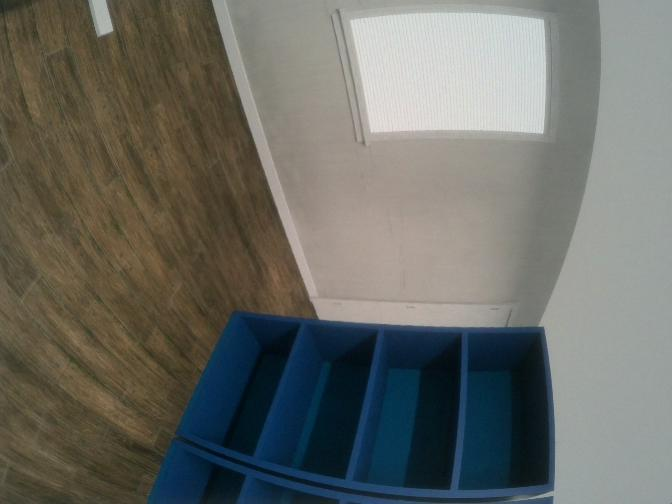

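Scene clock: 283.90 s.
move: done
base_odometry: x=+0.894 y=+2.084 heading=-0.190
turned_by_wheels: +0.000
turned_by_imu: -0.001
base_tilt: forward=+1.0 right=-0.2
lidar_m: 0.56 0.50 0.50 0.60 1.11 2.09 2.66 1.34 0.47 0.55 2.26 0.92
head_depth_mm: 667 716 772 841 919 1019 1121 / 613 650 700 752 815 889 971 / 564 599 637 678 732 793 859 / 523 553 586 623 666 713 767 / 488 513 541 574 610 649 693 / 458 479 504 532 561 595 635 / 430 450 471 494 521 551 586
base_status: done
joint_positions: lift_m=+0.280 arm_m=+0.002 wrist_yaw_rad=+2.617 wrist_pitch_rad=-0.426 wrist_roll_rad=-0.002 gripper_m=+0.024 head_pan_rad=+0.000 head_tilt_rad=-0.300
joint_status: not commanded
measured_speeds: all 0
motor_effort: left_wheel=-1.1(12.3) right_wheel=+6.4(21.0) lift_m=+22.7(22.7) arm_m=-17.5(22.0) wrist_yaw_rad=+2.6(3.8) wrist_pitch_rad=+5.1(5.1) wrist_roll_rad=+1.2(1.7) gripper_m=-12.4(14.5) head_pan_rad=-2.2(4.9) head_tilt_rad=-0.1(2.4)
hand_pose: x=+0.0906 y=+0.0466 z=+0.2908 quat_wxyz=(+0.324, +0.705, -0.034, +0.630) (m; base frame)
wrist_depth_mm: - 557 528 475 451 414 390 / - - 552 524 480 437 412 / - - - 562 520 474 446 / 740 709 679 149 536 509 465 / 614 599 158 136 139 - 490 / 510 504 124 126 127 494 490 / 202 114 123 117 120 423 436
pictures: none
No camera images: "cameras" was empty.

Scene clock: 285.63 s.
move: done
base_odometry: x=+0.894 y=+2.084 heading=-1.199
turned_by_wheels: -1.009
turned_by_imu: -1.006
base_tilt: forward=+1.0 right=-0.2
lidar_m: 2.25 0.86 0.55 0.50 0.51 0.62 1.24 2.09 2.66 1.34 0.47 0.57
head_depth_mm: 1983 2126 2275 2395 2527 1980 1594 / 2003 2101 2242 2409 2477 2014 1589 / 2001 2107 2241 2349 2481 1988 1573 / 1984 2088 2203 2336 2452 1903 1562 / 1979 2052 2179 2332 2414 1876 1571 / 1944 2044 2135 2260 2363 1976 1568 / 1926 2024 2145 2236 2313 1941 1564
base_status: done
joint_positions: lift_m=+0.280 arm_m=+0.002 wrist_yaw_rad=+2.617 wrist_pitch_rad=-0.426 wrist_roll_rad=-0.002 gripper_m=+0.024 head_pan_rad=+0.000 head_tilt_rad=-0.300
joint_status: not commanded
measured_speeds: all 0
motor_effort: left_wheel=+8.8(18.1) right_wheel=-8.5(15.6) lift_m=+24.0(24.1) arm_m=-23.7(23.7) wrist_yaw_rad=+3.2(3.5) wrist_pitch_rad=+4.6(5.0) wrist_roll_rad=+1.3(1.6) gripper_m=-13.2(14.1) head_pan_rad=-2.7(3.8) head_tilt_rad=-0.4(2.4)
hand_pose: x=+0.0906 y=+0.0466 z=+0.2908 quat_wxyz=(+0.324, +0.705, -0.034, +0.630) (m; base frame)
wrist_depth_mm: 403 453 529 - - - - / 425 483 541 - - - - / 440 512 - - 936 - - / 468 525 - 149 764 765 767 / 479 - 153 136 148 606 619 / 494 509 124 126 127 492 508 / 202 114 123 117 120 423 435
pictures: head_camera (sideways), nav_camera (sideways)
Images, in order (width x height): head_camera 896x504, nav_camera 672x504.

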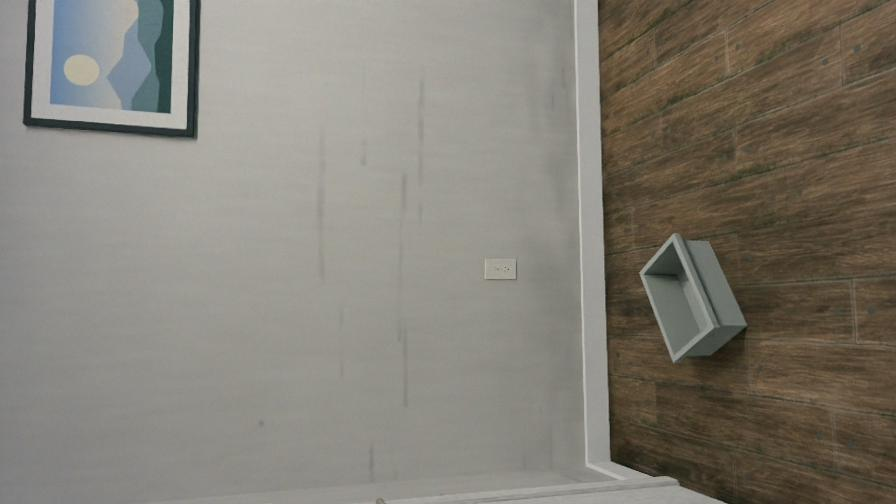

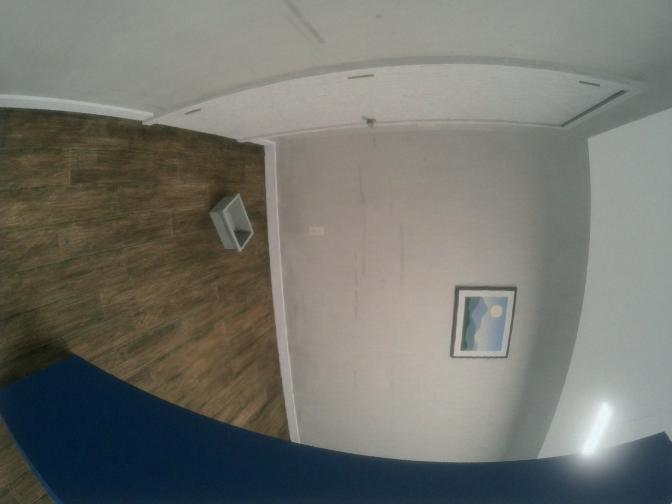

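Emit:
move:
  base: {"rotate_rad": -0.136}
  pace: "max"
  cameras: []

Emit:
move:
  base: {"translate_m": 1.157}
  joints: {"head_pan_rad": -1.57, "head_tilt_rad": -0.9}
  pace: "max"
  cameras: []

Emit:
move:
  base: {"rotate_rad": 2.23}
  pace: "max"
  cameras: []

Emit:
move:
  joints: {"lift_m": 0.42}
  pace: "max"
  cameras: []

Emit:
move:
  joints: {"wrist_yaw_rad": 0.0}
  pace: "max"
  cameras: ["head_camera", "wrist_camera"]

Scene clock: 305.77 s.
move: done
base_odometry: x=+0.894 y=+2.084 heading=-1.334
turned_by_wheels: -0.136
turned_by_imu: -0.135
base_tilt: forward=+0.9 right=+0.0
lidar_m: 2.26 1.06 0.59 0.50 0.50 0.57 0.96 2.10 2.66 2.79 0.47 0.52
head_depth_mm: 2158 2288 2449 2551 2647 2000 1585 / 2125 2196 2362 2517 2610 2002 1591 / 2055 2166 2300 2449 2557 1992 1568 / 2010 2137 2243 2409 2500 1988 1575 / 2000 2097 2201 2336 2444 1905 1565 / 1935 2045 2151 2280 2409 1822 1558 / 1891 1989 2106 2221 2353 1950 1548
base_status: done
joint_positions: lift_m=+0.280 arm_m=+0.002 wrist_yaw_rad=+2.617 wrist_pitch_rad=-0.426 wrist_roll_rad=-0.002 gripper_m=+0.024 head_pan_rad=+0.000 head_tilt_rad=-0.300
joint_status: not commanded
measured_speeds: all 0
motor_effort: left_wheel=+7.7(16.1) right_wheel=-7.4(14.8) lift_m=+27.4(27.4) arm_m=-23.1(23.3) wrist_yaw_rad=+2.7(3.5) wrist_pitch_rad=+4.7(5.0) wrist_roll_rad=+1.6(1.6) gripper_m=-12.8(13.2) head_pan_rad=-2.1(3.0) head_tilt_rad=-0.5(1.7)
hand_pose: x=+0.0906 y=+0.0466 z=+0.2908 quat_wxyz=(+0.324, +0.705, -0.034, +0.630) (m; base frame)
wrist_depth_mm: 414 479 544 - - - - / 431 504 - - - - - / 447 525 - - - - - / 474 532 - 149 744 767 756 / 479 584 156 136 148 611 610 / 487 503 124 126 127 491 513 / 202 114 123 116 120 430 442
pictures: none
No camera images: "cameras" was empty.

Scene clock: 311.00 s.
move: done
base_odometry: x=+1.165 y=+0.959 heading=-1.334
turned_by_wheels: +0.000
turned_by_imu: +0.000
base_tilt: forward=+0.9 right=-0.1
lidar_m: 1.16 1.16 0.96 0.81 0.80 0.94 1.59 0.59 0.65 1.10 2.34 1.37
head_depth_mm: 1060 1130 1199 1288 1366 1253 1133 / 1305 1413 1519 1558 1412 1259 1130 / 1707 1878 1841 1623 1411 1248 696 / 2434 2272 1904 1611 1408 1259 758 / 2605 2255 1878 1604 1414 1265 1136 / 2627 2275 1880 1622 1415 1257 1138 / 2559 2275 1884 1627 1419 1260 1133
base_status: done
joint_positions: lift_m=+0.280 arm_m=+0.002 wrist_yaw_rad=+2.617 wrist_pitch_rad=-0.426 wrist_roll_rad=-0.002 gripper_m=+0.024 head_pan_rad=-1.571 head_tilt_rad=-0.901
joint_status: all done
measured_speeds: all 0
motor_effort: left_wheel=+8.0(16.8) right_wheel=-3.7(16.4) lift_m=+27.9(31.2) arm_m=-22.3(23.3) wrist_yaw_rad=+3.1(3.6) wrist_pitch_rad=+4.7(5.1) wrist_roll_rad=+1.3(1.6) gripper_m=-12.4(13.8) head_pan_rad=+2.6(4.2) head_tilt_rad=+0.0(6.6)
hand_pose: x=+0.0905 y=+0.0466 z=+0.2908 quat_wxyz=(+0.324, +0.705, -0.034, +0.630) (m; base frame)
wrist_depth_mm: - - - - - - - / - - - - - - - / - - 946 - - - 879 / 708 755 754 149 152 751 751 / 598 603 157 136 146 603 615 / 511 506 124 126 126 495 503 / 203 114 123 116 120 425 437
pictures: none
No camera images: "cameras" was empty.

Scene clock: 313.47 s.
move: done
base_odometry: x=+1.165 y=+0.959 heading=+0.896
turned_by_wheels: +2.230
turned_by_imu: +2.221
base_tilt: forward=+1.0 right=+0.0
lidar_m: 0.80 1.01 1.95 0.59 0.70 1.34 2.05 1.29 1.16 1.17 0.90 0.80
head_depth_mm: 1035 1183 1376 1563 1407 1259 1130 / 1082 1230 1442 1590 1418 1262 1131 / 1118 1289 1522 1616 1382 1261 691 / 1171 1361 1633 1625 1391 1261 756 / 1229 1430 1731 1616 1395 1260 1131 / 1269 1437 1622 1619 1413 1262 1133 / 1152 1254 1340 1487 1422 1261 1129
base_status: done
joint_positions: lift_m=+0.280 arm_m=+0.002 wrist_yaw_rad=+2.617 wrist_pitch_rad=-0.426 wrist_roll_rad=-0.002 gripper_m=+0.024 head_pan_rad=-1.570 head_tilt_rad=-0.900
joint_status: not commanded
measured_speeds: all 0
motor_effort: left_wheel=-9.9(18.0) right_wheel=+8.4(17.3) lift_m=+21.7(27.8) arm_m=-23.3(24.1) wrist_yaw_rad=+2.9(3.4) wrist_pitch_rad=+4.6(4.9) wrist_roll_rad=+1.4(1.6) gripper_m=-12.3(13.7) head_pan_rad=+2.8(4.2) head_tilt_rad=+0.6(1.3)
hand_pose: x=+0.0905 y=+0.0466 z=+0.2908 quat_wxyz=(+0.324, +0.705, -0.034, +0.630) (m; base frame)
wrist_depth_mm: - 504 - - - - - / - 546 - - - - - / - 595 946 - - - - / - 653 715 150 730 760 721 / 607 606 158 136 148 612 609 / 506 494 125 125 126 488 509 / 202 114 123 117 120 423 441
pictures: none
No camera images: "cameras" was empty.

Scene clock: 315.20 s.
move: done
base_odometry: x=+1.165 y=+0.959 heading=+0.896
turned_by_wheels: +0.000
turned_by_imu: +0.000
base_tilt: forward=+0.8 right=-0.1
lidar_m: 0.80 1.01 1.95 0.58 0.70 1.34 2.06 1.29 1.16 1.17 0.90 0.80
head_depth_mm: 1033 1183 1357 1549 1407 1250 1132 / 1076 1234 1436 1581 1424 1258 562 / 1120 1297 1533 1621 1391 1256 608 / 1169 1362 1617 1627 1388 1261 634 / 1223 1436 1715 1624 1387 1258 1137 / 1265 1431 1650 1620 1407 1261 1134 / 1150 1248 1336 1484 1422 1263 1140
base_status: not commanded
joint_positions: lift_m=+0.420 arm_m=+0.002 wrist_yaw_rad=+2.617 wrist_pitch_rad=-0.426 wrist_roll_rad=-0.002 gripper_m=+0.024 head_pan_rad=-1.570 head_tilt_rad=-0.900
joint_status: all done
measured_speeds: all 0
motor_effort: left_wheel=-10.0(10.2) right_wheel=+8.6(9.4) lift_m=+29.5(32.9) arm_m=-22.2(23.4) wrist_yaw_rad=+2.8(3.4) wrist_pitch_rad=+4.6(5.0) wrist_roll_rad=+1.3(1.6) gripper_m=-12.6(13.7) head_pan_rad=+1.8(3.7) head_tilt_rad=+0.2(1.4)
hand_pose: x=+0.0906 y=+0.0466 z=+0.4309 quat_wxyz=(+0.324, +0.705, -0.034, +0.630) (m; base frame)
wrist_depth_mm: - 503 - - - - - / - 539 - - - - - / - 593 - - - - - / - 653 958 149 - - - / - - 154 136 147 815 786 / 650 678 124 126 126 675 675 / 203 547 123 117 120 568 585
pictures: none
No camera images: "cameras" was empty.

Scene clock: 316.87 s.
move: done
base_odometry: x=+1.165 y=+0.959 heading=+0.896
turned_by_wheels: +0.000
turned_by_imu: +0.000
base_tilt: forward=+0.8 right=-0.1
lidar_m: 0.80 1.01 1.96 0.59 0.69 1.34 2.06 1.29 1.16 1.17 0.90 0.80
head_depth_mm: 1039 1184 1367 1555 1419 1260 1132 / 1081 1238 1454 1599 1416 1259 563 / 1121 1283 1532 1590 1397 843 588 / 1172 1369 1621 1622 1388 1220 1097 / 1234 1429 1718 1626 1386 1257 1138 / 1264 1427 1628 1630 1426 1259 1131 / 1150 1249 1339 1479 1423 1257 1134
base_status: not commanded
joint_positions: lift_m=+0.420 arm_m=+0.002 wrist_yaw_rad=+0.003 wrist_pitch_rad=-0.426 wrist_roll_rad=-0.002 gripper_m=+0.024 head_pan_rad=-1.570 head_tilt_rad=-0.900
joint_status: all done
measured_speeds: all 0
motor_effort: left_wheel=-9.9(10.1) right_wheel=+8.7(9.1) lift_m=+26.0(29.6) arm_m=-21.2(22.6) wrist_yaw_rad=-2.6(7.7) wrist_pitch_rad=+4.7(5.0) wrist_roll_rad=+1.2(1.6) gripper_m=-12.5(13.6) head_pan_rad=+2.0(3.6) head_tilt_rad=-0.7(1.2)
hand_pose: x=-0.0208 y=-0.3701 z=+0.4309 quat_wxyz=(+0.692, +0.151, -0.690, -0.148) (m; base frame)
wrist_depth_mm: 674 - - - 804 - - / - 766 - - - - - / - 819 - - - - - / - 873 - 149 954 - - / 718 813 158 136 147 819 767 / 668 666 124 126 127 680 679 / 597 114 120 117 120 568 585
pictures: head_camera (sideways), wrist_camera
Images, in order (width x height): head_camera 896x504, wrist_camera 644x364.

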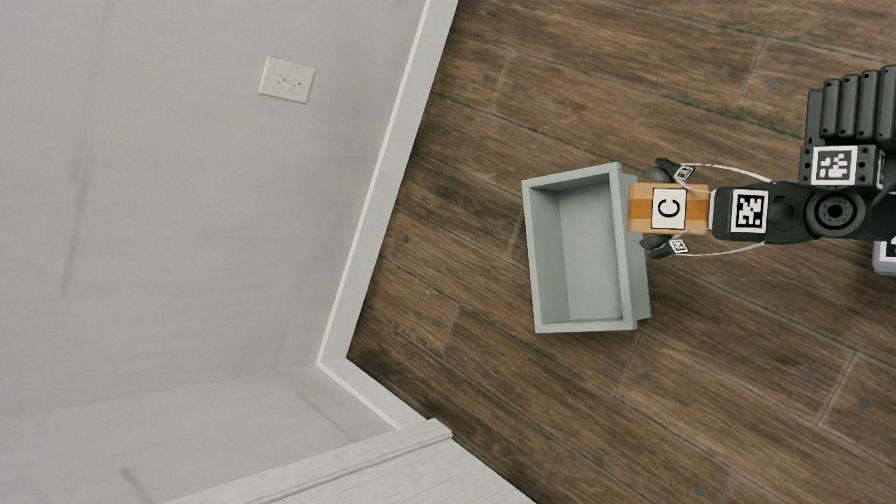

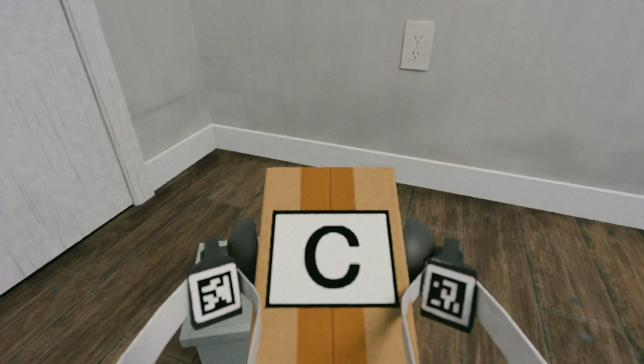

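Emit:
move:
  base: {"translate_m": 0.045}
  joints: {"arm_m": 0.44, "wrist_pitch_rad": -1.1}
  speeds: {"arm_m": 0.3}
  cameras: ["head_camera"]

Emit:
move:
  joints: {"lift_m": 0.2}
  pace: "max"
  cameras: ["head_camera"]

Emit:
move:
  joints: {"lift_m": 0.12}
  speeds: {"lift_m": 0.05}
  contact_limits: {"lift_m": {"down": 15}}
  cameras: ["head_camera"]

Scene clock: 327.40 s.
move: done
base_odometry: x=+1.193 y=+0.995 heading=+0.896
turned_by_wheels: +0.000
turned_by_imu: +0.001
base_tilt: forward=+0.9 right=-0.2
lidar_m: 0.79 0.96 1.85 0.58 0.68 1.30 2.08 1.31 1.18 1.18 0.85 0.76
head_depth_mm: 1049 1198 1399 1583 1420 1264 1134 / 1090 1247 1452 1561 752 640 571 / 1139 1306 1555 868 1372 1264 1141 / 1178 1372 1650 1623 1390 1258 1132 / 1232 1456 1725 1620 1388 1263 1130 / 1247 1389 1554 1576 1416 1255 1142 / 1093 1161 1257 1422 1421 1267 1139
base_status: done
joint_positions: lift_m=+0.420 arm_m=+0.440 wrist_yaw_rad=+0.003 wrist_pitch_rad=-1.108 wrist_roll_rad=-0.002 gripper_m=+0.024 head_pan_rad=-1.570 head_tilt_rad=-0.900
joint_status: all done
measured_speeds: all 0
motor_effort: left_wheel=+6.6(8.2) right_wheel=+4.2(13.4) lift_m=+27.0(27.0) arm_m=+23.9(26.3) wrist_yaw_rad=-2.1(2.7) wrist_pitch_rad=+1.0(7.3) wrist_roll_rad=+1.4(1.7) gripper_m=-12.0(13.6) head_pan_rad=+2.0(3.7) head_tilt_rad=-1.0(2.0)
hand_pose: x=-0.0213 y=-0.6779 z=+0.3187 quat_wxyz=(+0.603, +0.373, -0.600, -0.371) (m; base frame)
wrist_depth_mm: - 597 603 600 602 581 - / 569 563 571 559 561 563 563 / 537 533 536 539 534 528 526 / 506 509 494 145 503 512 502 / 488 482 157 135 146 472 479 / 460 459 125 125 126 450 457 / 443 114 - 117 119 428 433
pictures: head_camera (sideways)
Images, in order (width x height): head_camera 896x504.

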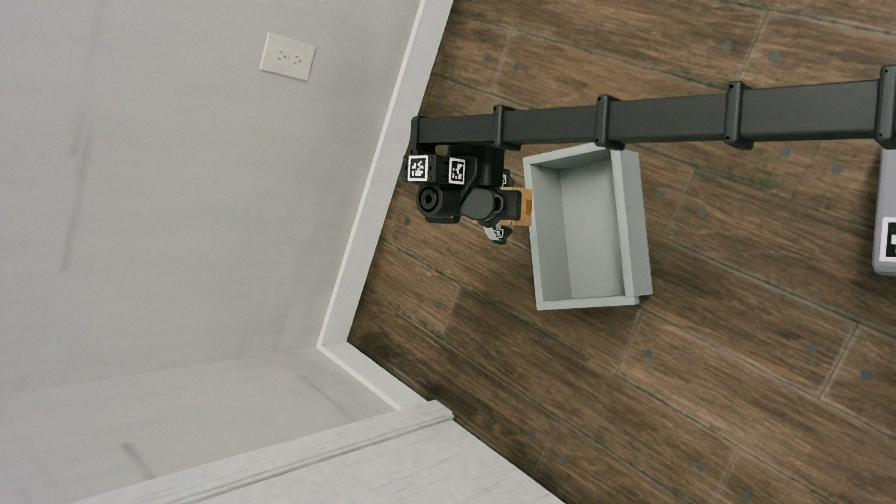

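Scene clock: 329.67 s.
move: done
base_odometry: x=+1.193 y=+0.995 heading=+0.896
turned_by_wheels: +0.000
turned_by_imu: +0.000
base_tilt: forward=+1.1 right=-0.1
lidar_m: 0.79 0.96 1.86 0.58 0.68 1.30 2.08 1.31 1.18 1.18 0.86 0.76
head_depth_mm: 1050 1195 1383 1566 1404 1258 1133 / 1091 1243 1459 1595 1427 1242 1111 / 1136 1313 1536 1627 1027 1241 1122 / 1187 1378 1647 1615 1360 1265 1134 / 1236 1443 1733 1631 1388 1250 1136 / 1240 1382 1548 1587 1408 1261 1135 / 1089 1154 1257 1403 1419 1263 1135
base_status: not commanded
joint_positions: lift_m=+0.200 arm_m=+0.440 wrist_yaw_rad=+0.003 wrist_pitch_rad=-1.108 wrist_roll_rad=-0.002 gripper_m=+0.024 head_pan_rad=-1.570 head_tilt_rad=-0.900
joint_status: all done
measured_speeds: all 0
motor_effort: left_wheel=+6.6(6.9) right_wheel=+3.9(4.6) lift_m=+22.0(24.7) arm_m=+19.0(24.4) wrist_yaw_rad=-2.1(2.4) wrist_pitch_rad=+1.2(1.8) wrist_roll_rad=+1.4(1.7) gripper_m=-12.4(13.7) head_pan_rad=+1.6(3.0) head_tilt_rad=-1.1(2.0)
hand_pose: x=-0.0213 y=-0.6777 z=+0.0986 quat_wxyz=(+0.603, +0.373, -0.600, -0.371) (m; base frame)
wrist_depth_mm: 335 335 334 333 330 331 330 / 317 313 311 308 308 312 309 / 297 302 298 175 181 168 293 / 171 182 188 146 227 - 277 / - 239 155 135 137 - 262 / - - 125 125 127 - 250 / - 104 - 117 117 - -
pictures: head_camera (sideways)
Images, in order (width x height): head_camera 896x504.

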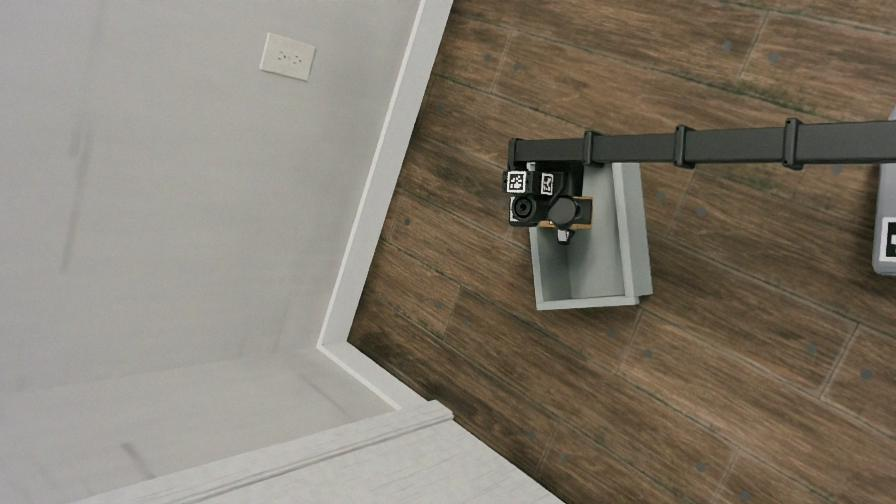

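Scene clock: 331.80 s.
move: done
base_odometry: x=+1.193 y=+0.995 heading=+0.896
turned_by_wheels: +0.000
turned_by_imu: +0.000
base_tilt: forward=+1.0 right=+0.0
lidar_m: 0.79 0.96 1.86 0.58 0.68 1.31 2.08 1.30 1.17 1.18 0.85 0.76
head_depth_mm: 1052 1193 1396 1564 1423 1254 1135 / 1095 1248 1464 1599 1427 1256 1121 / 1134 1306 1544 1621 1083 1222 1102 / 1188 1366 1641 1612 1361 1262 1139 / 1241 1442 1744 1614 1388 1264 1140 / 1238 1387 1555 1588 1425 1261 1131 / 1092 1157 1266 1407 1423 1260 1139
base_status: not commanded
joint_positions: lift_m=+0.120 arm_m=+0.440 wrist_yaw_rad=+0.003 wrist_pitch_rad=-1.108 wrist_roll_rad=-0.002 gripper_m=+0.024 head_pan_rad=-1.570 head_tilt_rad=-0.900
joint_status: all done
measured_speeds: all 0
motor_effort: left_wheel=+6.7(6.8) right_wheel=+4.2(4.5) lift_m=+18.8(23.0) arm_m=+14.1(19.2) wrist_yaw_rad=-1.7(2.5) wrist_pitch_rad=+1.1(1.7) wrist_roll_rad=+1.5(1.6) gripper_m=-12.7(13.7) head_pan_rad=+0.4(2.5) head_tilt_rad=-1.9(2.2)
contact_limits: lift_m down 15 (down: maximum 72; up: maximum 65)
hand_pose: x=-0.0213 y=-0.6778 z=+0.0186 quat_wxyz=(+0.603, +0.373, -0.600, -0.371) (m; base frame)
wrist_depth_mm: - 88 90 93 101 110 111 / - 104 108 121 129 135 - / 129 131 144 151 172 171 - / 160 176 190 141 191 191 - / 186 186 181 132 144 184 - / 178 177 125 125 126 172 - / 169 164 123 118 121 163 -
pictures: head_camera (sideways)
Images, in order (width x height): head_camera 896x504.

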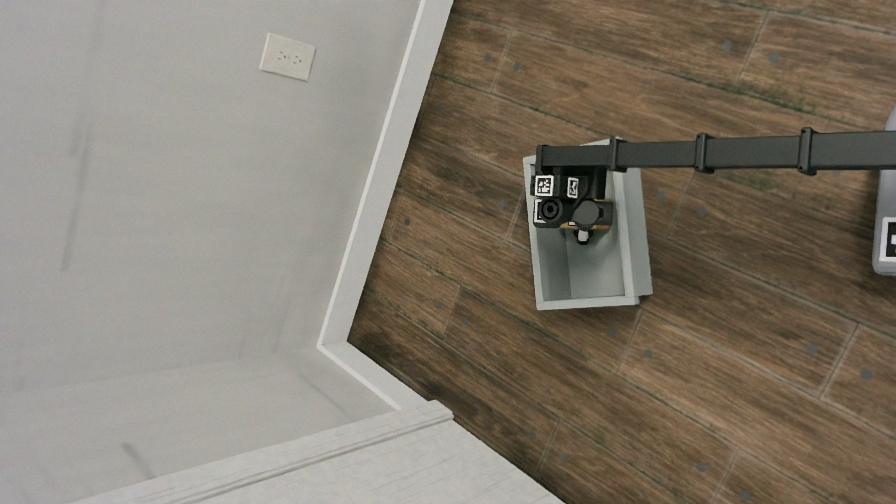

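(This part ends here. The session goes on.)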